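# Free the stirrer, close the cap, seat the cell

## Task

The cap of the stirred cell cannot be lowered because one of the stirrer's arms is wedged beneath the ridge inside the cell. Get the stirrer resting level, supported on that ridge, and push the cap fully down. Then slide the cell into its stand, with the flat edge of the cap toward the back, until the cell drops into its seat.

## Robot and tools

Robot: two Franka FR3 seven-joint arms, left_arm and right_arm, each carrying a Robotiq 140 two-finger gripper and a wrist camera. The fingers can fold at a hinge. A part held near the fingertips (the outer quarter of each pad) gets the full squeeze. Held closer to the palm, the fingers may wrap around it, hold a thin part weakly or not at all, or squeeze a wide part harder than asked. Pressing fingertips into a surface folds them easily unless fully closed, so contact may go unnoticed.

Frames: the scene frame has its origin on the table top, midway between the nominal bases, +z up, +x out over the table, left_arm on the +y side. The real bases are left_arm (-0.023, +0.342, +0.042) m, quat_wxyz (+1.000, 0, 0, +0.024), and right_arm (+0.034, -0.289, +0.042) m, quat_wxyz (+1.000, 0, 0, +0.023). Reported hand poses (end_effector_position in metres, end_effector_quat_wxyz) are in that arm's own base frame and may be off by a few centimetres. Fixed cameras and the table use the scene frame. Every offset you send is along the current Hand target's own axes. On the gripper, +z points along the fingers and y is the closing direction. end_effector_position is the point between the pads when closed; fingertips reach about 33 mm past it (gap up to 40 mm), only 9 mm when fully open.

execute_actions(actions, cameras): actions is a list of actions; each action is a table of up to 15 rows, one per 1/30 s step, and a short table repeats its last row to fill 15 steps (0.5 s). Each row is one list of 18 numbers, all in [-1, 1], covering both arms even if one is idle: left dx, dy, dz, rx, ry, rz, gripper position, force_limit, speed, then the same nine for the right. The six pose numbers are an offset from the Hand target as it was when the action began; every row counts from that same start, and a repeated offset moves the arm further. Scale: 1.0 = 0.6 m or 180 degrees; rx, ry, rz form one rotation vector. Six zeros re-command the Hand target. Gripper numbers are absolute commands: to leave a gripper unchanged, resend its last three values (0 is itself a command). Images come back only for an empty actions list or when cameras names them ("all", a list of names, or []).

Gripper values: position +1 = fully open (140 mm), pads meet near -0.8, -1 closes until blocked. force_limit and speed both start at +1. At speed -1 on parts up to 40 mm, pad force is about 14 N (force_limit -1), 40 N (0), 58 N (+1); faster closes grip harder (about 64 N at speed 0, 116 N at +1). Speed -1/0/+1 is roughly 30/140/250 mm/s. After closing, check object_status: 0 moving, 1 stopped while opening, 2 stopped while closing (a grip), 3 reached the position or pads met. To tighten while status is 2, raise force_limit and nudge position (e.g. -1 to -0.98); to loosen, open and reclose slowly. position_measured is in counts: 3 open, ~75 = 100 mm, 139 = 60 mm, 200 = 20 mm, 230 pads touching.

move(target, speed, blend, blocking, cameras): straight-line paths for both grippers. target is one 18-number row or a list of up to 15 rows; every row's pose part is an offset from the Hand targets at the move's start, not from the previous row. speed is the top path speed in m/s, 0.002 to 2, default 0.25 (one value, or one per target). blend, in metres, rounds corners between listed targets; 0 stops at each. blocking=false returns after about 0.5 s while the move continues. Moves do not avoid obstacles or the other arm, and run 10 s at most. The result adds a "move:" line: done, off_target, moving, held, fault, plus limits=paced (pose clipped) or limits=held (steps withheld).

wait(seconds 0 to 10) lets time pass holding commands. stop brakes a running move. zoom_image(camera, region [x0, y0, x1, y1], at most 504 by 504 pixels) enlarges part of the latest image from cam_high, cam_low, cam_left_wrist or cam_right_wrist (all 672x504). clear_fault(arm) clears a reported torque or force fault. read_manual gives licence texts only. finished_scene(scene) takes the current scene number and ends it irreversibly; the cell must stay correctly placed without the robot.

Motion behaviour: each step the commanded pose is clipped to within 70 mm and 16 degrees of the measured one. "Hand target" in the result is the last clipped command and the base for the next offsets. A gripper often stops short; a new command (even zeros) asks again, or send the remaining gap as an offset. To stop pushing on something, command the target back past the gripper. Large wrist turns can swing the elbow.

Result lines: joint positions, velocities ("within noise" when still), joint torques, external joint torques (outside push estimate, includes held weight and friction), flange force along gripper x y z, Tool commands, object_status, and MOTOR HOT or fault lines.

Avoid: the arm stops with a fault if contact force anywhere reaches 40 N (held weight included), if contact torque hits a joint limit (waist, shoulder 35; upper arm roll 32; elbow 30; forearm roll, wrist pitch, wrist roll 12 N m), if a joint leaves its range or overspeeds. Overheating brakes an arm for 30 to 60 s; avoid long pushes, stretched reach and holding loads. Never let the grippers, housings or wrist cameras meet, and never close one gripper on the other. Do not slam, drop or fling parts, do not squeeze hard on a part still resting on something, and never let anything fall from or be left off the table. Loose objects may occasionally be nudged by outside disturbances.

Each tool is called after "Request:" as name([rows], argument=value, ...), one row to a line, values as JSON.

## Session

Request:
execute_actions(actions=[])

Scene clock: 0.00 s.
left_arm: end_effector_position=(+0.1413, +0.5850, +0.1215) position_measured=3 object_status=3 end_effector_quat_wxyz=(-0.010, +0.971, +0.145, +0.190) | right_arm: end_effector_position=(+0.5225, +0.4596, +0.3400) position_measured=3 object_status=3 end_effector_quat_wxyz=(+0.641, -0.621, +0.388, -0.229)
Joint positions: left_arm=[1.461 0.204 0.008 -2.131 -0.544 2.377 -0.01] | right_arm=[1.704 0.513 -1.036 -2.527 0.026 4.286 0.644]
Joint velocities: within noise
Joint torques (N m): no reading
External joint torques (N m): no reading
Flange force (N): no reading
Hand target: left_arm +0.1413, +0.5850, +0.1215; -0.010, +0.971, +0.145, +0.190 | right_arm +0.5225, +0.4596, +0.3399; +0.641, -0.621, +0.388, -0.229
Tool commands: left_gripper/position=+1.0 left_gripper/force_limit=+1.0 left_gripper/speed=+1.0 right_gripper/position=+1.0 right_gripper/force_limit=+1.0 right_gripper/speed=+1.0

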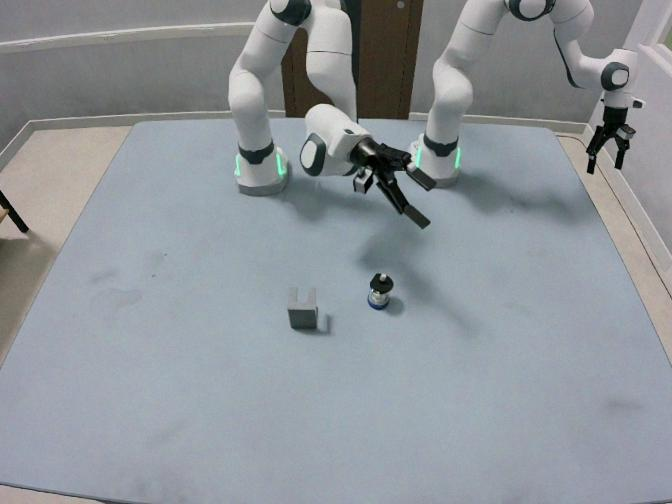

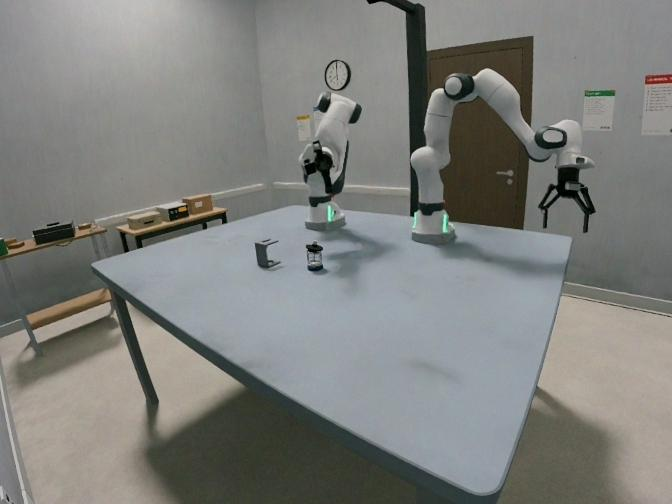

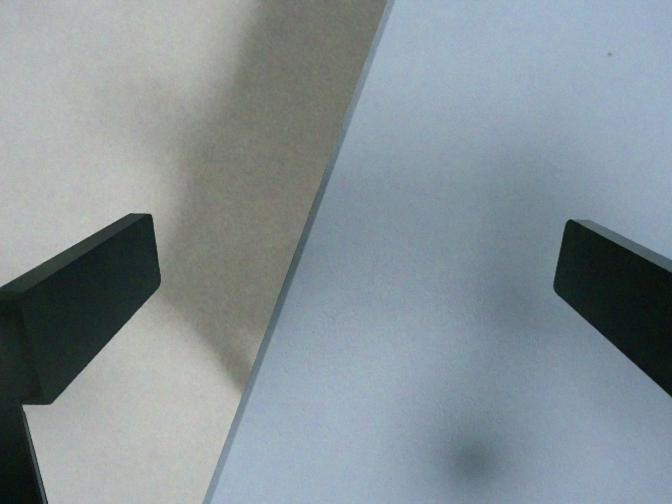

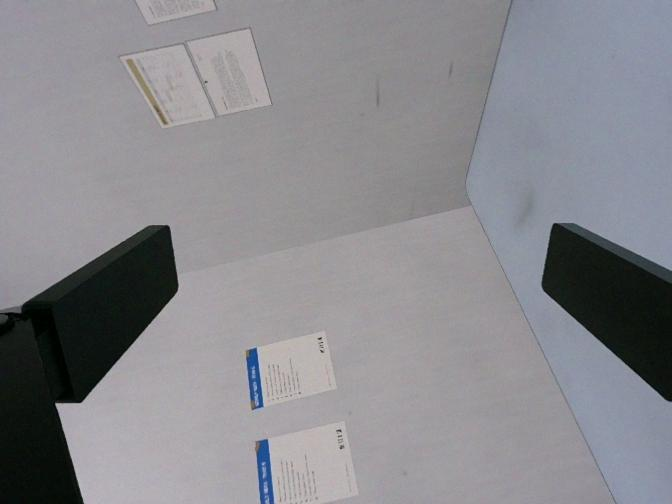

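Request:
zoom_image(camera="cam_high", region=[270, 250, 430, 350])

Request:
zoom_image(camera="cam_low", region=[240, 225, 340, 285])

Scaled by 3.150 from the camera's 672x504 image, which has a finer 960x720 frame.

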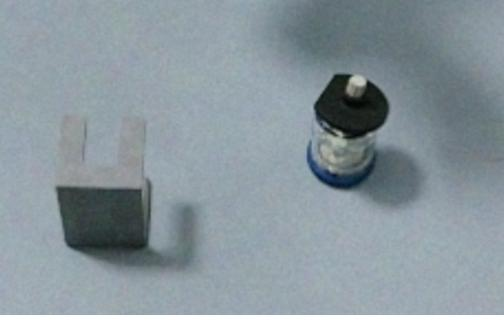

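Scaled by 5.040 from the camera's 672x504 image, which has a finer 960x720 frame.

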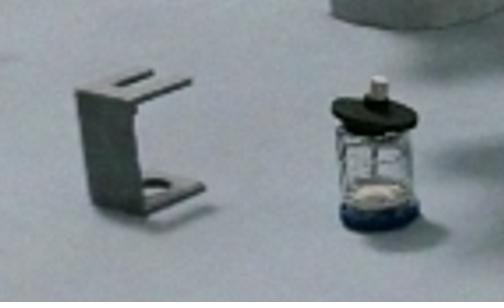

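Request:
move(target=[0,0,0,0,0,0,1,1,1,0.176,-0.13,-0.1435,-0.469,-0.167,-0.284,1,1,1], cameras=["all"])

Scene clock: 30.00 s.
left_arm: end_effector_position=(+0.1413, +0.5850, +0.1215) position_measured=3 object_status=3 end_effector_quat_wxyz=(-0.010, +0.971, +0.145, +0.190) | right_arm: end_effector_position=(+0.5329, +0.3158, +0.4005) position_measured=3 object_status=3 end_effector_quat_wxyz=(-0.002, +1.000, -0.003, +0.002)
Joint positions: left_arm=[1.461 0.204 0.008 -2.131 -0.544 2.377 -0.01] | right_arm=[2.699 -0.696 -1.582 -1.277 -0.717 1.358 -0.638]
Joint velocities: left_arm=[within noise] | right_arm=[0 -0.001 0.001 0.001 0 -0.001 -0.005]
Joint torques (N m): left_arm=[0.18 -37.98 0.08 21.61 0.34 2.21 0.11] | right_arm=[-0.23 30.6 17.59 18.43 0.26 2.38 0.01]
External joint torques (N m): left_arm=[0.28 -1.09 -0.05 -0.51 -0.18 -0.1 0.09] | right_arm=[-0.11 0.9 -1.17 1.72 -0.5 -0.26 0.01]
Flange force (N): left_arm=[-1.5 4.3 -2.0] | right_arm=[11.5 -7.1 -8.6]
Hand target: left_arm +0.1413, +0.5850, +0.1215; -0.010, +0.971, +0.145, +0.190 | right_arm +0.5326, +0.3148, +0.3998; +0.000, +1.000, +0.000, +0.001
Off the commanded pose: left_arm 0.000 m, 0 deg | right_arm 0.001 m, 0 deg.
move: done; limits=paced

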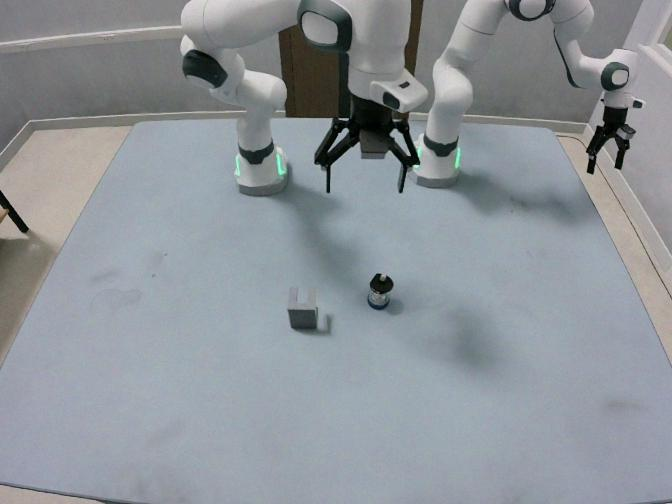

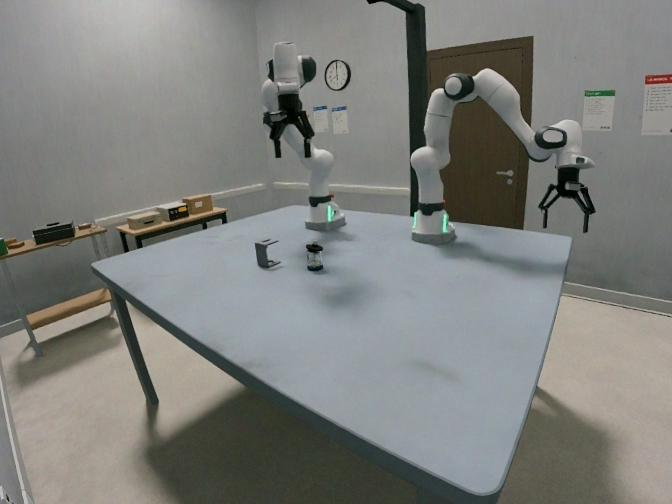

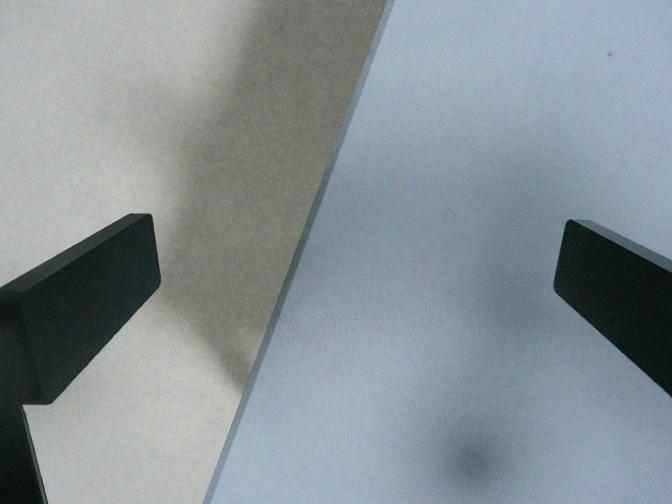

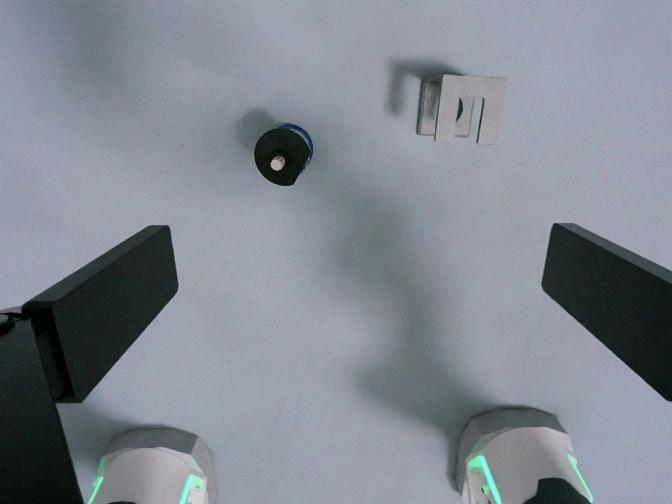

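Request:
zoom_image(camera="cam_right_wrist", region=[230, 60, 530, 210])

Scaled by 1.680 from the camera's 672x504 image, which has a finer 960x720 frame.

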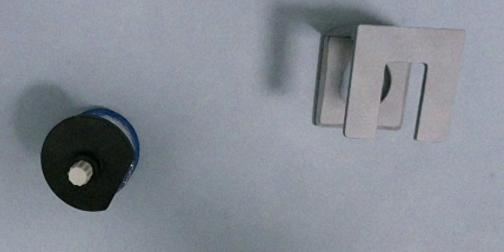

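Request:
move(target=[0,0,0,0,0,0,1,1,1,-0.05,-0.11,0.2,0,0,0,1,1,1], cameras=["cam_right_wrist","cam_high"])

Scene clock: 47.60 s.
left_arm: end_effector_position=(+0.1413, +0.5850, +0.1215) position_measured=3 object_status=3 end_effector_quat_wxyz=(-0.010, +0.971, +0.145, +0.190) | right_arm: end_effector_position=(+0.5021, +0.3796, +0.2794) position_measured=3 object_status=3 end_effector_quat_wxyz=(+0.001, +1.000, +0.002, -0.002)
Joint positions: left_arm=[1.461 0.204 0.008 -2.131 -0.544 2.377 -0.01] | right_arm=[2.718 -0.764 -1.639 -1.572 -0.761 1.616 -0.475]
Joint velocities: left_arm=[within noise] | right_arm=[0 0 0 -0.001 0 0.001 0.006]
Joint torques (N m): left_arm=[0.21 -37.98 0.09 21.61 0.34 2.21 0.12] | right_arm=[-0.68 31 20.64 18.64 0.5 2.81 0.18]
External joint torques (N m): left_arm=[0.06 -1.12 -0.26 -0.49 -0.17 -0.12 0.1] | right_arm=[-0.6 2.21 -1.4 0.9 -0.27 0.2 0.18]
Flange force (N): left_arm=[-1.2 4.5 -1.9] | right_arm=[2.5 -1.8 -1.8]
Hand target: left_arm +0.1413, +0.5850, +0.1215; -0.010, +0.971, +0.145, +0.190 | right_arm +0.5028, +0.3807, +0.2797; +0.000, +1.000, +0.000, +0.001
Off the commanded pose: left_arm 0.000 m, 0 deg | right_arm 0.001 m, 0 deg.
move: done
Images, in order (width x height): cam_high 672x504, cam_right_wrist 672x504.

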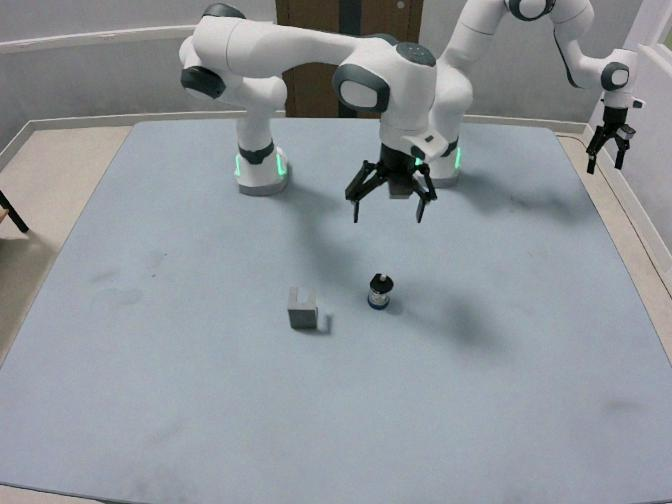

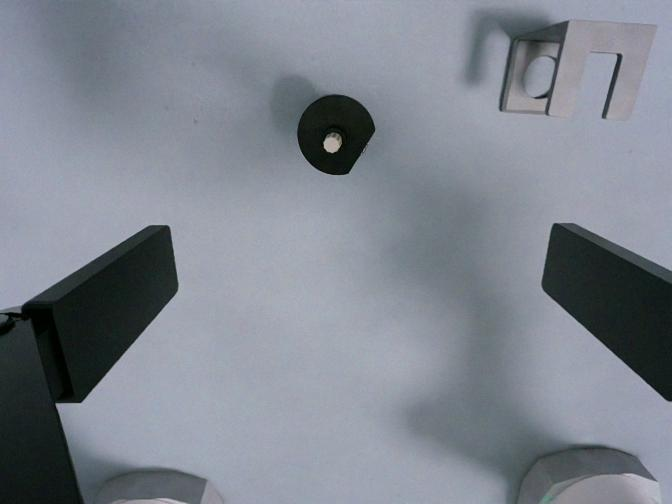

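Request:
move(target=[0,0,0,0,0,0,1,1,1,-0.083,0.55,-0.2,0,0,0,1,1,1], cameras=["cam_right_wrist","cam_high"])

Scene clock: 83.60 s.
left_arm: end_effector_position=(+0.1413, +0.5850, +0.1215) position_measured=3 object_status=3 end_effector_quat_wxyz=(-0.010, +0.971, +0.145, +0.190) | right_arm: end_effector_position=(+0.4536, +0.0514, +0.4003) position_measured=3 object_status=3 end_effector_quat_wxyz=(-0.002, +1.000, -0.004, +0.001)
Joint positions: left_arm=[1.461 0.204 0.008 -2.131 -0.544 2.377 -0.01] | right_arm=[1.728 -0.971 -0.946 -1.88 -0.774 1.283 -0.775]
Joint velocities: left_arm=[within noise] | right_arm=[0 -0.002 0 0.002 0 -0.001 -0.006]
Joint torques (N m): left_arm=[0.17 -37.96 0.1 21.58 0.34 2.21 0.11] | right_arm=[-0.38 16.12 21.07 16.06 0.3 2.36 -0.17]
External joint torques (N m): left_arm=[0.06 -1.04 -0.22 -0.57 -0.18 -0.12 0.09] | right_arm=[-0.31 0.48 -0.25 1.01 -0.46 -0.28 -0.17]
Flange force (N): left_arm=[-1.3 4.5 -1.7] | right_arm=[3.9 0.4 -3.4]
Hand target: left_arm +0.1413, +0.5850, +0.1215; -0.010, +0.971, +0.145, +0.190 | right_arm +0.4527, +0.0508, +0.3999; +0.000, +1.000, +0.000, +0.001
Off the commanded pose: left_arm 0.000 m, 0 deg | right_arm 0.001 m, 0 deg.
move: done
Images, in order (width x height): cam_high 672x504, cam_right_wrist 672x504.

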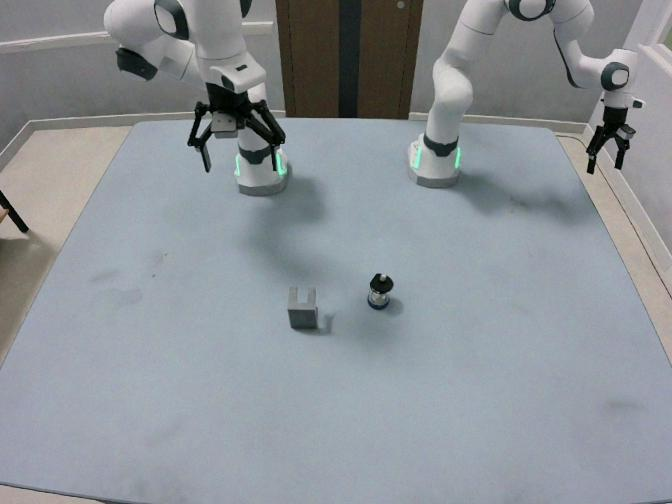

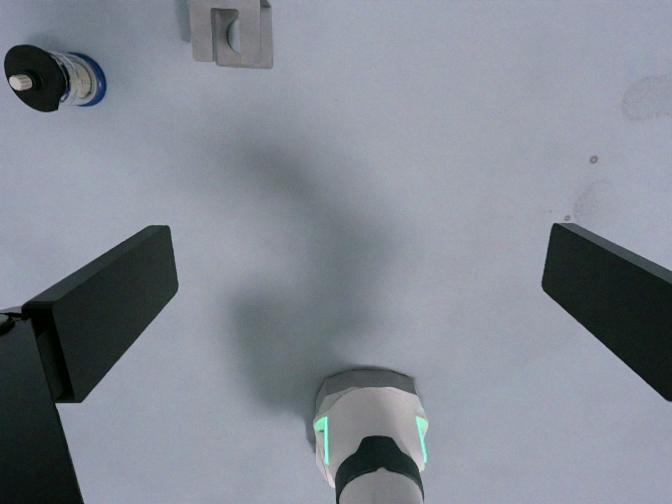

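Request:
move(target=[0.168,0.701,-0.229,-0.174,0.222,0.2,1,1,1,0,0,0,0,0,0,1,1,1], cameras=["cam_left_wrist","cam_high"], speed=0.35)

Scene clock: 92.77 s.
left_arm: end_effector_position=(+0.3000, +0.2014, +0.3005) position_measured=3 object_status=3 end_effector_quat_wxyz=(+0.140, +0.816, -0.216, +0.518) | right_arm: end_effector_position=(+0.4536, +0.0514, +0.4002) position_measured=3 object_status=3 end_effector_quat_wxyz=(-0.001, +1.000, -0.002, +0.001)
Joint positions: left_arm=[1.287 -0.509 0.131 -2.714 -0.964 1.604 0.69] | right_arm=[1.728 -0.971 -0.946 -1.88 -0.774 1.283 -0.778]
Joint velocities: left_arm=[-0.001 -0.001 0.001 -0.001 -0.001 -0.001 0.005] | right_arm=[within noise]
Joint torques (N m): left_arm=[-0.28 -12.26 -0.11 20.9 -1.9 -0.92 0.42] | right_arm=[-0.66 16.54 20.84 15.92 0.67 2.55 -0.15]
External joint torques (N m): left_arm=[-0.27 -0.53 0.55 -0.88 -0.51 -0.51 0.4] | right_arm=[-0.7 0.83 -0.62 0.91 -0.1 -0.1 -0.14]
Flange force (N): left_arm=[0.2 3.8 1.1] | right_arm=[3.9 0.1 -3.0]
Hand target: left_arm +0.3005, +0.2000, +0.3014; +0.139, +0.814, -0.219, +0.520 | right_arm +0.4527, +0.0508, +0.3999; +0.000, +1.000, +0.000, +0.001
Off the commanded pose: left_arm 0.002 m, 0 deg | right_arm 0.001 m, 0 deg.
move: done
Images, in order (width x height): cam_high 672x504, cam_left_wrist 672x504.

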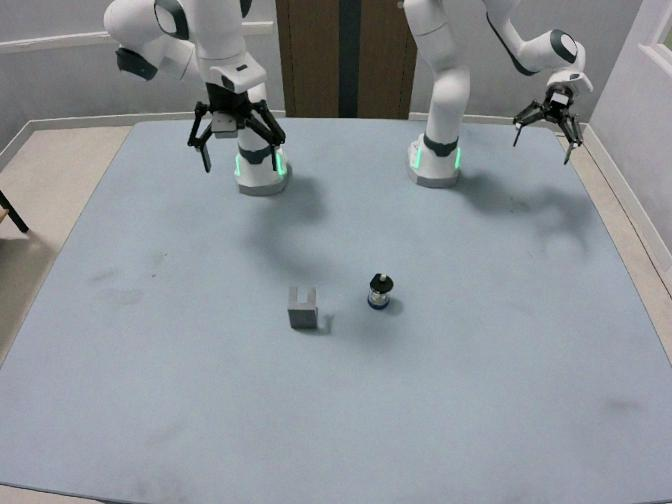

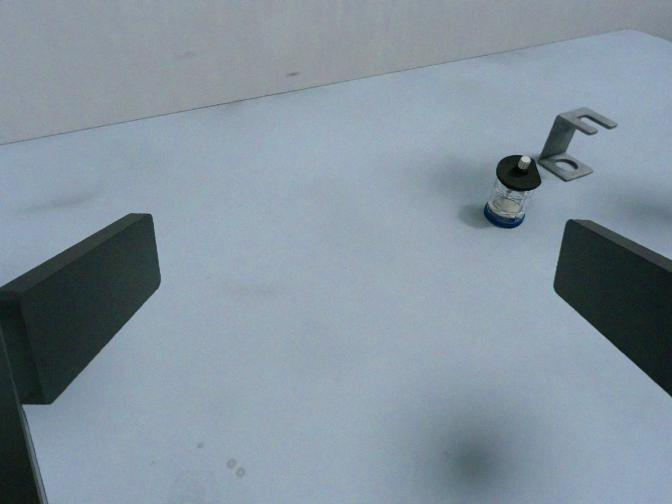

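Request:
move(target=[-0.062,0.426,0.576,0,0,0,1,1,1,0,0,0,0,0,0,1,1,1], cameras=["cam_left_wrist","cam_high"])

Request:
zoom_image(camera="cam_left_wrist", region=[220, 80, 460, 320])

Scene clock: 100.00 s.
left_arm: end_effector_position=(+0.3835, -0.0812, +0.1733) position_measured=3 object_status=3 end_effector_quat_wxyz=(+0.292, +0.788, -0.309, +0.445) | right_arm: end_effector_position=(+0.4536, +0.0514, +0.4002) position_measured=3 object_status=3 end_effector_quat_wxyz=(-0.001, +1.000, -0.002, +0.001)
Joint positions: left_arm=[1.028 -0.518 -0.566 -3.009 -1.543 1.768 0.748] | right_arm=[1.728 -0.971 -0.946 -1.88 -0.774 1.283 -0.778]
Joint velocities: left_arm=[-0.001 0.001 0.004 0 0.002 0 0.001] | right_arm=[within noise]
Joint torques (N m): left_arm=[0.23 -5.57 5.51 16.53 -0.44 -1.27 0.06] | right_arm=[-0.69 16.65 20.88 15.91 0.66 2.57 -0.14]
External joint torques (N m): left_arm=[0.25 -0.1 0.48 -0.6 0.38 -0.47 0.02] | right_arm=[-0.67 0.98 -0.5 0.83 -0.1 -0.09 -0.14]
Flange force (N): left_arm=[0.1 2.7 -4.6] | right_arm=[3.7 -0.1 -3.1]
Hand target: left_arm +0.3831, -0.0812, +0.1739; +0.292, +0.788, -0.310, +0.445 (not the last commanded pose) | right_arm +0.4527, +0.0508, +0.3999; +0.000, +1.000, +0.000, +0.001
Off the commanded pose: left_arm 0.113 m, 22 deg | right_arm 0.001 m, 0 deg.
move: held (left_arm; a check stopped the path); limits=paced,held
pose unreachable (left arm): on one or more control steps of this call, first in action 0 (counted from 0), this arm could not follow its commanded pose, so it was not sent that pose on those steps. It may still have moved: this result reports where it is.
cause: moving toward the commanded pose would bring two parts of the arm too close to each other (joints 2 (shoulder) to 5 (forearm roll) lie between them).
Images, in order (width x height): cam_high 672x504, cam_left_wrist 672x504.

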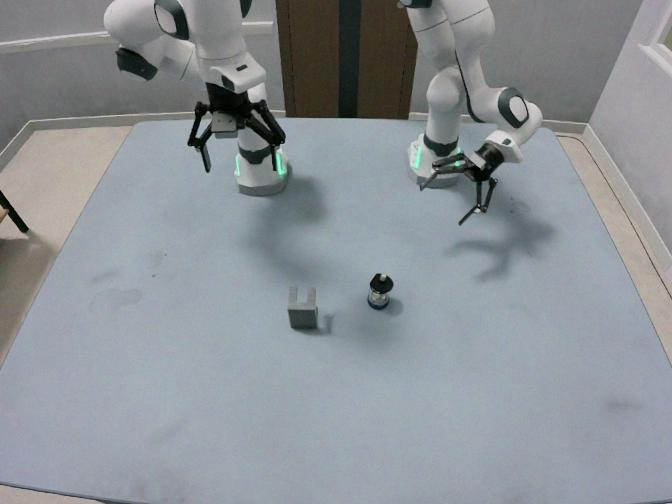

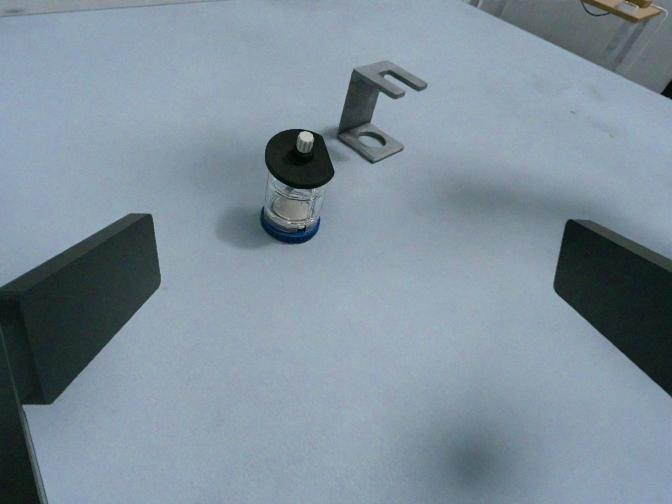

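Scaled by 2.100 from the camera's 672x504 image, which has a finer 960x720 frame.

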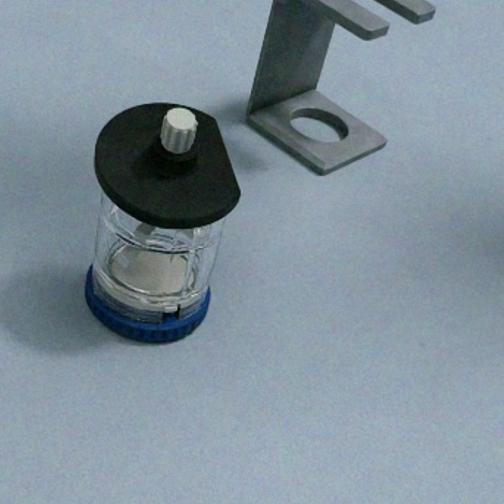

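Request:
move(target=[0.123,-0.315,-0.176,-0.178,-0.014,0.148,1,1,1,0,0,0,0,0,0,1,1,1], cameras=["cam_left_wrist","cam_high"])

Scene clock: 115.93 s.
left_arm: end_effector_position=(+0.5012, +0.1004, +0.2505) position_measured=3 object_status=3 end_effector_quat_wxyz=(+0.378, +0.594, -0.598, +0.383) | right_arm: end_effector_position=(+0.4536, +0.0514, +0.4002) position_measured=3 object_status=3 end_effector_quat_wxyz=(-0.001, +1.000, -0.002, +0.001)
Joint positions: left_arm=[1.131 0.47 -0.525 -1.754 -0.66 1.44 0.745] | right_arm=[1.728 -0.971 -0.946 -1.88 -0.774 1.283 -0.778]
Joint velocities: left_arm=[0.001 0 0 0 0 -0.003 -0.006] | right_arm=[within noise]
Joint torques (N m): left_arm=[-0.21 -39.86 -7.57 20.7 -1.18 -1.03 -0.13] | right_arm=[-0.74 16.58 20.91 15.92 0.67 2.57 -0.12]
External joint torques (N m): left_arm=[-0.14 -0.28 0.12 -0.26 0.35 -0.54 -0.15] | right_arm=[-0.73 0.88 -0.44 0.9 -0.09 -0.08 -0.12]
Flange force (N): left_arm=[0.8 1.2 -0.4] | right_arm=[3.4 0.1 -3.1]
Hand target: left_arm +0.5000, +0.1002, +0.2498; +0.381, +0.595, -0.596, +0.381 | right_arm +0.4527, +0.0508, +0.3999; +0.000, +1.000, +0.000, +0.001
Off the commanded pose: left_arm 0.001 m, 0 deg | right_arm 0.001 m, 0 deg.
move: done
Images, in order (width x height): cam_high 672x504, cam_left_wrist 672x504.

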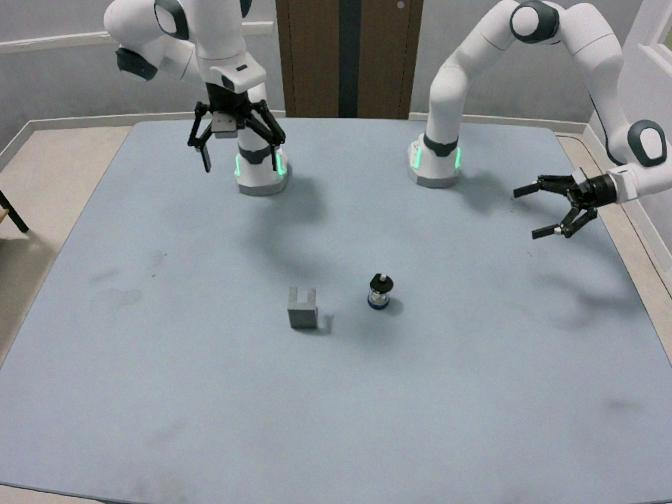

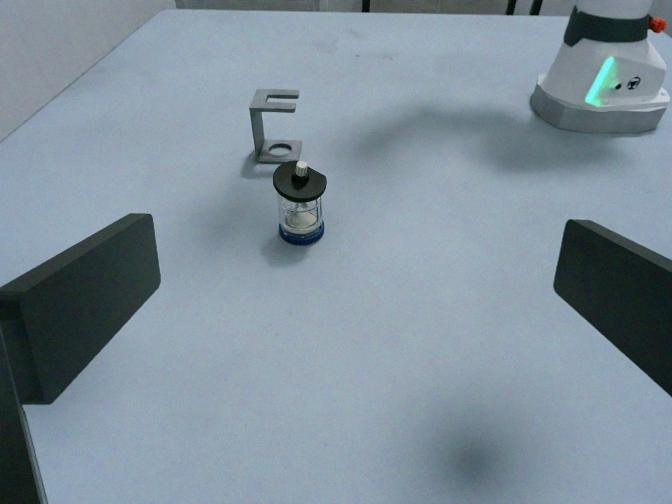

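Request:
move(target=[-0.0925,-0.083,0.393,0,0,0,1,1,1,0,0,0,0,0,0,1,1,1], cameras=["cam_left_wrist"])

Request:
zoom_image(camera="cam_left_wrist", region=[200, 60, 500, 360])

Scene clock: 123.10 s.
left_arm: end_effector_position=(+0.5480, -0.0910, +0.1007) position_measured=3 object_status=3 end_effector_quat_wxyz=(+0.383, +0.596, -0.596, +0.378) | right_arm: end_effector_position=(+0.4536, +0.0514, +0.4002) position_measured=3 object_status=3 end_effector_quat_wxyz=(-0.001, +1.000, -0.002, +0.001)
Joint positions: left_arm=[0.856 0.626 -0.587 -1.997 -0.796 1.949 0.827] | right_arm=[1.728 -0.971 -0.946 -1.88 -0.774 1.283 -0.778]
Joint velocities: left_arm=[0 0 0 -0.001 -0.001 0.003 0.003] | right_arm=[within noise]
Joint torques (N m): left_arm=[0.31 -38.73 -11.44 16.54 -1.45 -0.61 0.37] | right_arm=[-0.71 16.62 20.87 15.91 0.67 2.54 -0.19]
External joint torques (N m): left_arm=[0.35 -0.15 -0.73 -0.28 -0.7 0.05 0.34] | right_arm=[-0.7 0.9 -0.54 0.85 -0.09 -0.11 -0.19]
Flange force (N): left_arm=[1.8 3.1 1.2] | right_arm=[3.7 0.1 -3.1]
Hand target: left_arm +0.5497, -0.0905, +0.1004; +0.381, +0.595, -0.596, +0.381 | right_arm +0.4527, +0.0508, +0.3999; +0.000, +1.000, +0.000, +0.001
Off the commanded pose: left_arm 0.002 m, 0 deg | right_arm 0.001 m, 0 deg.
move: done
Images, in order (width x height): cam_left_wrist 672x504.

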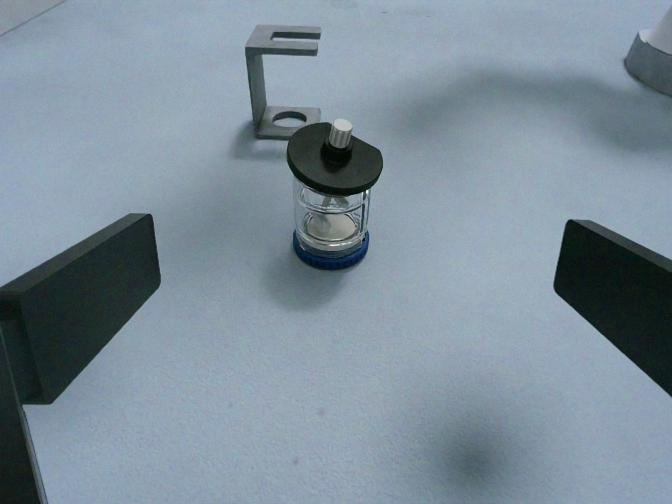

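Scaled by 1.680 from the camera's 672x504 image, which has a finer 960x720 frame.

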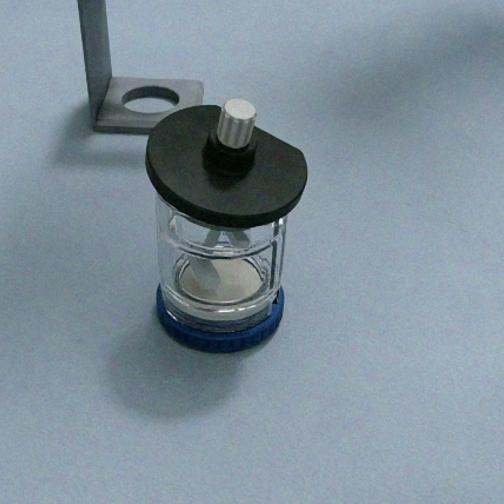

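Request:
move(target=[-0.004,-0.008,0.149,0,0.083,0,1,1,1,0,0,0,0,0,0,1,1,1], cameras=["cam_left_wrist"])

Request:
zoom_image(camera="cam_left_wrist", region=[200, 120, 500, 420])

Scene clock: 130.93 s.
left_arm: end_effector_position=(+0.5535, -0.1713, +0.0614) position_measured=3 object_status=3 end_effector_quat_wxyz=(+0.457, +0.542, -0.541, +0.453) | right_arm: end_effector_position=(+0.4536, +0.0514, +0.4002) position_measured=3 object_status=3 end_effector_quat_wxyz=(-0.001, +1.000, -0.002, +0.001)
Joint positions: left_arm=[0.829 0.933 -0.643 -1.916 -0.874 1.965 0.945] | right_arm=[1.728 -0.971 -0.946 -1.88 -0.774 1.283 -0.778]
Joint velocities: left_arm=[0 0 0 0.001 0.001 0 0.007] | right_arm=[within noise]
Joint torques (N m): left_arm=[0.59 -40.45 -17.21 11.91 -1.09 -1.54 0.3] | right_arm=[-0.73 16.6 20.94 15.94 0.67 2.54 -0.16]
External joint torques (N m): left_arm=[0.56 -0.32 -1.19 -0.2 -0.2 0.08 0.27] | right_arm=[-0.73 0.92 -0.42 0.94 -0.1 -0.1 -0.16]
Flange force (N): left_arm=[2.5 2.9 0.8] | right_arm=[3.6 0.1 -3.4]
Hand target: left_arm +0.5544, -0.1706, +0.0606; +0.455, +0.541, -0.542, +0.455 | right_arm +0.4527, +0.0508, +0.3999; +0.000, +1.000, +0.000, +0.001
Off the commanded pose: left_arm 0.001 m, 0 deg | right_arm 0.001 m, 0 deg.
move: done
Images, in order (width x height): cam_left_wrist 672x504.

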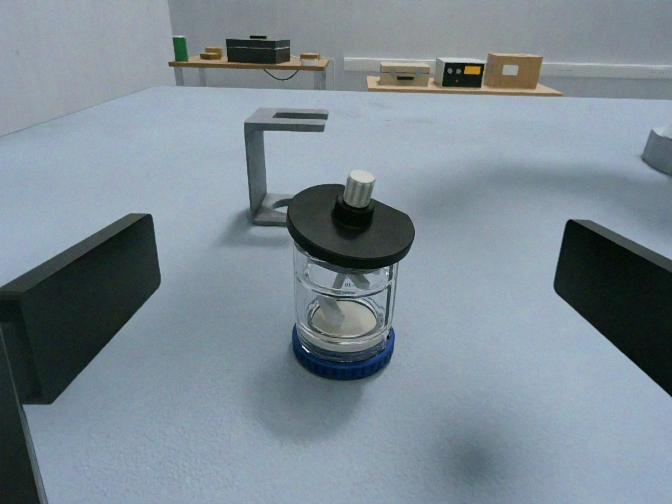

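Scaled by 1.680 from the camera's 672x504 image, which has a finer 960x720 frame.

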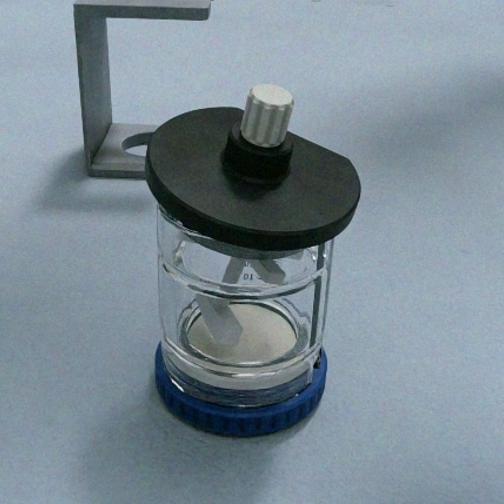

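Request:
move(target=[-0.032,0,0.057,0,0.044,0,1,1,1,0,0,0,0,0,0,1,1,1], cameras=["cam_left_wrist"], speed=0.12)

Request:
zoom_image(camera="cam_left_wrist", region=[210, 160, 490, 440])

Scene clock: 139.27 s.
left_arm: end_effector_position=(+0.5550, -0.2010, +0.0356) position_measured=3 object_status=3 end_effector_quat_wxyz=(+0.492, +0.511, -0.507, +0.489) | right_arm: end_effector_position=(+0.4536, +0.0514, +0.4002) position_measured=3 object_status=3 end_effector_quat_wxyz=(-0.001, +1.000, -0.002, +0.001)
Joint positions: left_arm=[0.814 1.129 -0.658 -1.824 -0.871 1.942 0.998] | right_arm=[1.728 -0.971 -0.946 -1.88 -0.774 1.283 -0.778]
Joint velocities: left_arm=[0 -0.001 0 0 -0.001 -0.001 0.006] | right_arm=[within noise]
Joint torques (N m): left_arm=[0.43 -41.17 -19.81 9.23 -0.64 -2.62 0.48] | right_arm=[-0.71 16.64 20.91 15.98 0.67 2.55 -0.16]
External joint torques (N m): left_arm=[0.54 -0.3 -1.16 -0.11 0.34 -0.54 0.44] | right_arm=[-0.69 0.95 -0.52 0.91 -0.09 -0.1 -0.16]
Flange force (N): left_arm=[1.9 1.9 -0.7] | right_arm=[3.9 0.0 -3.3]
Hand target: left_arm +0.5544, -0.2010, +0.0358; +0.491, +0.508, -0.509, +0.491 | right_arm +0.4527, +0.0508, +0.3999; +0.000, +1.000, +0.000, +0.001
Off the commanded pose: left_arm 0.001 m, 0 deg | right_arm 0.001 m, 0 deg.
move: done
Images, in order (width x height): cam_left_wrist 672x504.

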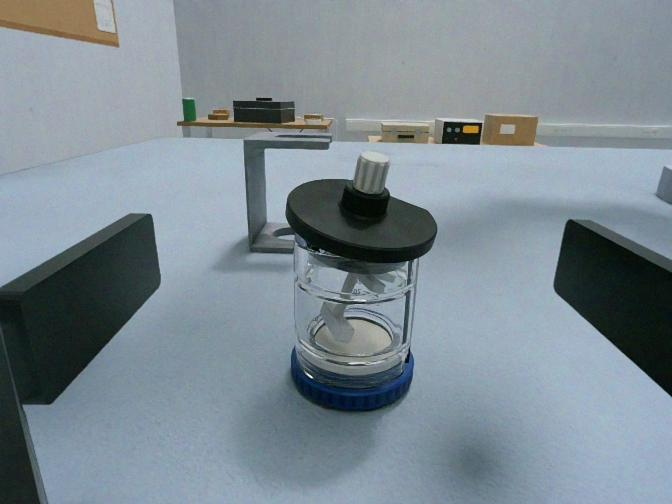

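Scaled by 1.800 from the camera's 672x504 image, which has a finer 960x720 frame.

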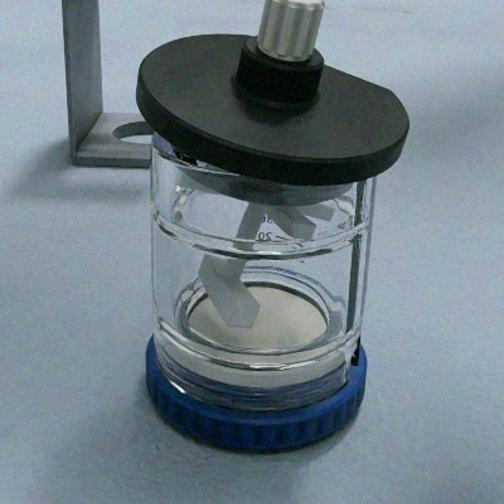

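Request:
zoom_image(camera="cam_left_wrist", region=[280, 215, 440, 335])

Scaled by 3.150 from the camera's 672x504 image, which has a finer 960x720 frame.

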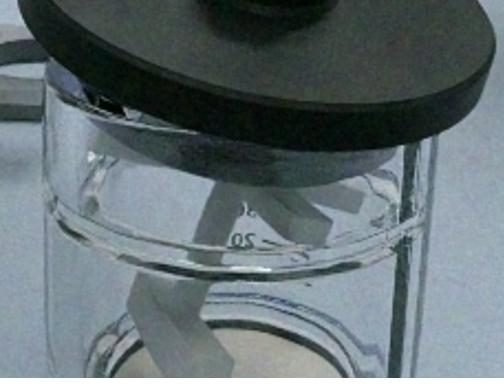

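Request:
move(target=[-0.047,-0.002,0.032,0,-0.044,0,1,1,1,0,0,0,0,0,0,1,1,1], cameras=["cam_left_wrist","cam_low"], speed=0.1)

Scene clock: 169.13 s.
left_arm: end_effector_position=(+0.5552, -0.2195, +0.0076) position_measured=3 object_status=3 end_effector_quat_wxyz=(+0.456, +0.540, -0.542, +0.454) | right_arm: end_effector_position=(+0.4536, +0.0514, +0.4002) position_measured=3 object_status=3 end_effector_quat_wxyz=(-0.001, +1.000, -0.002, +0.001)
Joint positions: left_arm=[0.749 1.077 -0.649 -1.865 -0.88 2.074 1] | right_arm=[1.728 -0.971 -0.946 -1.88 -0.774 1.283 -0.778]
Joint velocities: left_arm=[-0.001 0 0 0 0.001 0.004 -0.002] | right_arm=[within noise]
Joint torques (N m): left_arm=[0.17 -41.79 -18.49 9.24 -1.27 -1.64 0.26] | right_arm=[-0.74 16.62 20.83 15.94 0.68 2.54 -0.17]
External joint torques (N m): left_arm=[0 -0.84 -0.83 -0.94 -0.54 0.04 0.23] | right_arm=[-0.76 0.91 -0.62 0.9 -0.09 -0.12 -0.17]
Flange force (N): left_arm=[4.8 5.6 1.0] | right_arm=[3.9 0.1 -3.1]
Hand target: left_arm +0.5556, -0.2192, +0.0070; +0.455, +0.541, -0.542, +0.455 | right_arm +0.4527, +0.0508, +0.3999; +0.000, +1.000, +0.000, +0.001
Off the commanded pose: left_arm 0.001 m, 0 deg | right_arm 0.001 m, 0 deg.
move: done
Images, in order (width x height): cam_low 672x504, cam_left_wrist 672x504.

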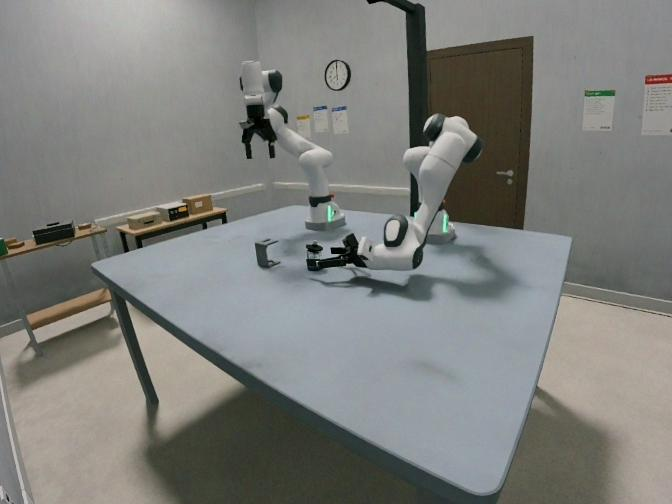

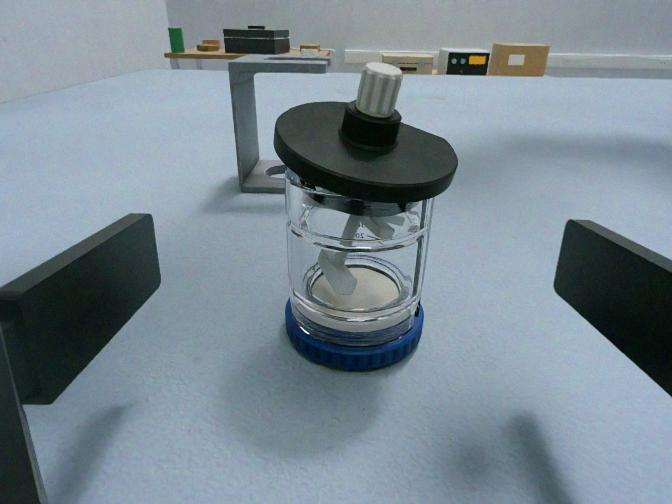

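Request:
move(target=[0,0,0,0,0,0,-1,-1,-1,0,0,0,0,0,0,1,1,1], cameras=["cam_left_wrist"])

Scene clock: 175.33 s.
left_arm: end_effector_position=(+0.5549, -0.2197, +0.0074) position_measured=146 object_status=0 end_effector_quat_wxyz=(+0.456, +0.540, -0.542, +0.454) | right_arm: end_effector_position=(+0.4536, +0.0514, +0.4002) position_measured=3 object_status=3 end_effector_quat_wxyz=(-0.001, +1.000, -0.002, +0.001)
Joint positions: left_arm=[0.749 1.077 -0.649 -1.866 -0.88 2.075 1] | right_arm=[1.728 -0.971 -0.946 -1.88 -0.774 1.283 -0.778]
Joint torques (N m): left_arm=[0.21 -41.5 -18.61 9.68 -1.14 -1.38 0.25] | right_arm=[-0.66 16.6 20.85 15.95 0.67 2.54 -0.14]
External joint torques (N m): left_arm=[0.22 -0.74 -0.84 -0.35 -0.39 0.36 0.22] | right_arm=[-0.68 0.88 -0.51 0.93 -0.09 -0.1 -0.14]
Flange force (N): left_arm=[3.6 3.8 1.1] | right_arm=[3.8 0.0 -3.3]
Hand target: left_arm +0.5556, -0.2192, +0.0070; +0.455, +0.541, -0.542, +0.455 | right_arm +0.4527, +0.0508, +0.3999; +0.000, +1.000, +0.000, +0.001
Off the commanded pose: left_arm 0.001 m, 0 deg | right_arm 0.001 m, 0 deg.
move: done
Images, in order (width x height): cam_left_wrist 672x504.

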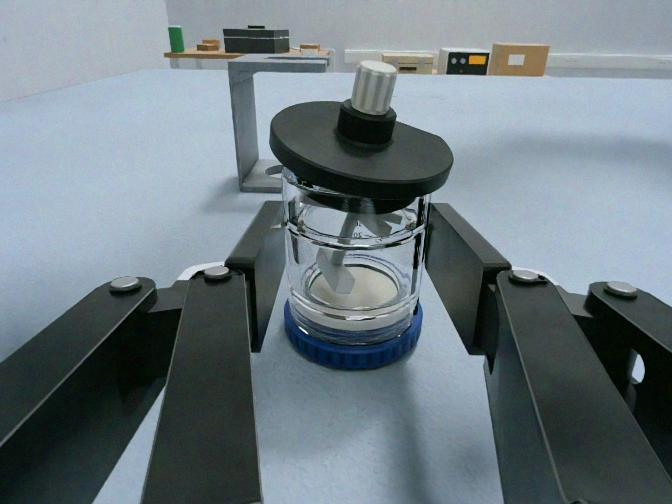

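Request:
wait(seconds=0.8, cameras=["cam_left_wrist"])

Request:
zoom_image(camera="cam_left_wrist", region=[250, 50, 470, 380])

Scene clock: 178.47 s.
left_arm: end_effector_position=(+0.5549, -0.2197, +0.0074) position_measured=146 object_status=2 end_effector_quat_wxyz=(+0.456, +0.540, -0.542, +0.454) | right_arm: end_effector_position=(+0.4536, +0.0514, +0.4002) position_measured=3 object_status=3 end_effector_quat_wxyz=(-0.001, +1.000, -0.002, +0.001)
Joint positions: left_arm=[0.749 1.077 -0.649 -1.866 -0.88 2.075 1] | right_arm=[1.728 -0.971 -0.946 -1.88 -0.774 1.283 -0.778]
Joint torques (N m): left_arm=[0.22 -41.46 -18.63 9.72 -1.14 -1.38 0.25] | right_arm=[-0.7 16.63 20.87 15.87 0.69 2.56 -0.09]
External joint torques (N m): left_arm=[0.36 -0.75 -0.77 -0.25 -0.39 0.38 0.22] | right_arm=[-0.58 1.01 -0.47 0.76 -0.06 -0.08 -0.09]
Flange force (N): left_arm=[3.4 3.6 0.8] | right_arm=[3.6 -0.4 -3.0]
Hand target: left_arm +0.5556, -0.2192, +0.0070; +0.455, +0.541, -0.542, +0.455 | right_arm +0.4527, +0.0508, +0.3999; +0.000, +1.000, +0.000, +0.001
Tool commands: left_gripper/position=-1.0 left_gripper/force_limit=-1.0 left_gripper/speed=-1.0 right_gripper/position=+1.0 right_gripper/force_limit=+1.0 right_gripper/speed=+1.0
Off the commanded pose: left_arm 0.001 m, 0 deg | right_arm 0.001 m, 0 deg.
wait: 0.80 s; at rest from the start
Images, in order (width x height): cam_left_wrist 672x504.

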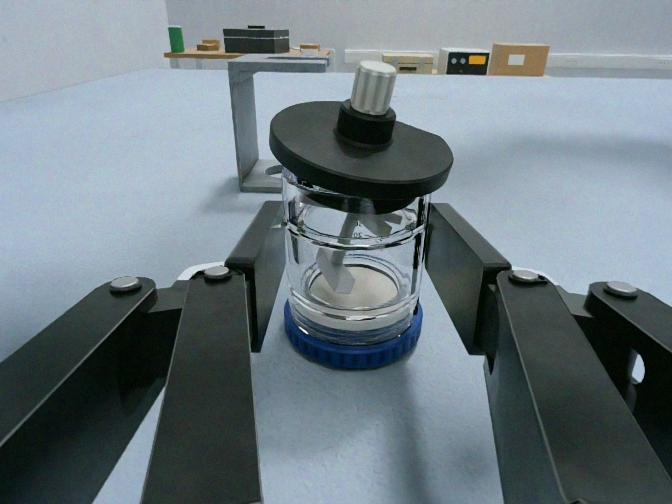

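Scaled by 1.527 from the camera's 672x504 image, which has a finer 960x720 frame.

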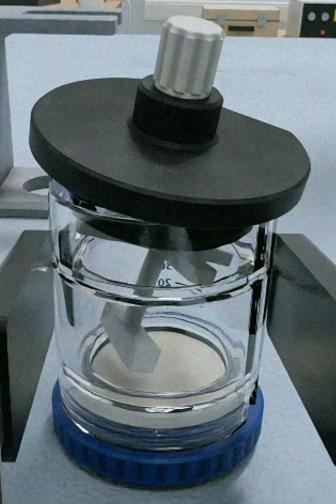

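Request:
move([
  [0,0,0,0,0,0,-1,-1,-1,0.116,-0.567,0.05,0,0,0,1,1,1],
  [0,0,0,0,0,0,-1,-1,-1,0.116,-0.567,0.333,0,0,0,1,1,1],
], cameras=["cam_right_wrist","cam_high","cam_left_wrist"], blend=0.05)

Scene clock: 194.23 s.
left_arm: end_effector_position=(+0.5549, -0.2197, +0.0074) position_measured=146 object_status=2 end_effector_quat_wxyz=(+0.456, +0.540, -0.542, +0.454) | right_arm: end_effector_position=(+0.5215, +0.3902, +0.1997) position_measured=3 object_status=3 end_effector_quat_wxyz=(+0.001, +1.000, +0.002, -0.002)
Joint positions: left_arm=[0.749 1.077 -0.649 -1.866 -0.88 2.075 1] | right_arm=[2.789 -0.833 -1.776 -1.617 -0.826 1.749 -0.462]
Joint velocities: left_arm=[within noise] | right_arm=[0 0 0 -0.001 0 0.001 0.006]
Joint torques (N m): left_arm=[0.23 -41.45 -18.58 9.76 -1.15 -1.37 0.21] | right_arm=[-0.75 34.89 21.76 17.97 0.25 2.88 0.2]
External joint torques (N m): left_arm=[0.14 -0.72 -0.88 -0.26 -0.4 0.37 0.18] | right_arm=[-0.69 2.17 -1.54 0.92 -0.51 0.28 0.2]
Flange force (N): left_arm=[3.4 3.3 1.2] | right_arm=[1.7 -0.7 -0.6]
Hand target: left_arm +0.5556, -0.2192, +0.0070; +0.455, +0.541, -0.542, +0.455 | right_arm +0.5227, +0.3908, +0.1999; +0.000, +1.000, +0.000, +0.001
Off the commanded pose: left_arm 0.001 m, 0 deg | right_arm 0.001 m, 0 deg.
move: done
Images, in order (width x height): cam_high 672x504, cam_left_wrist 672x504, cam_right_wrist 672x504.

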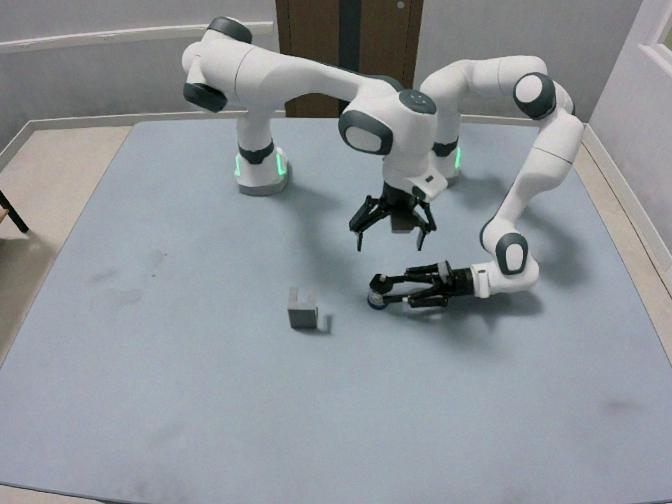

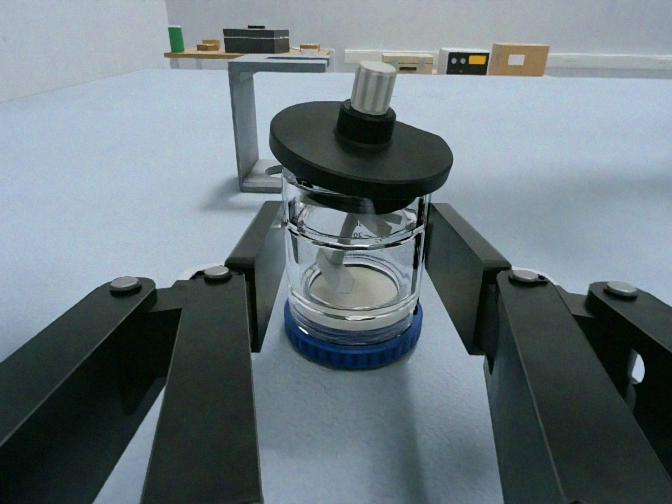

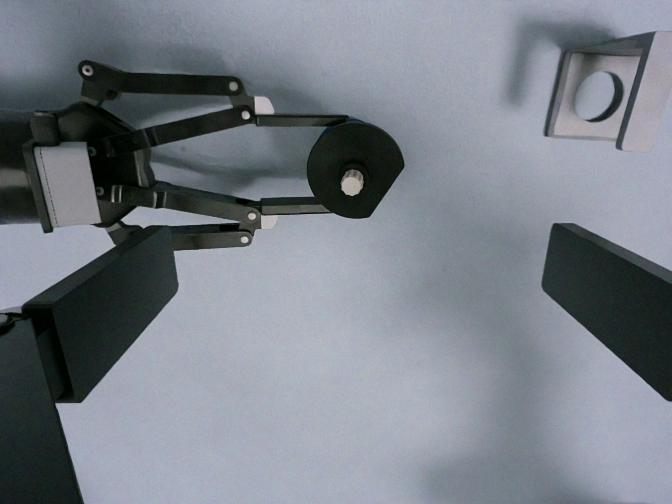

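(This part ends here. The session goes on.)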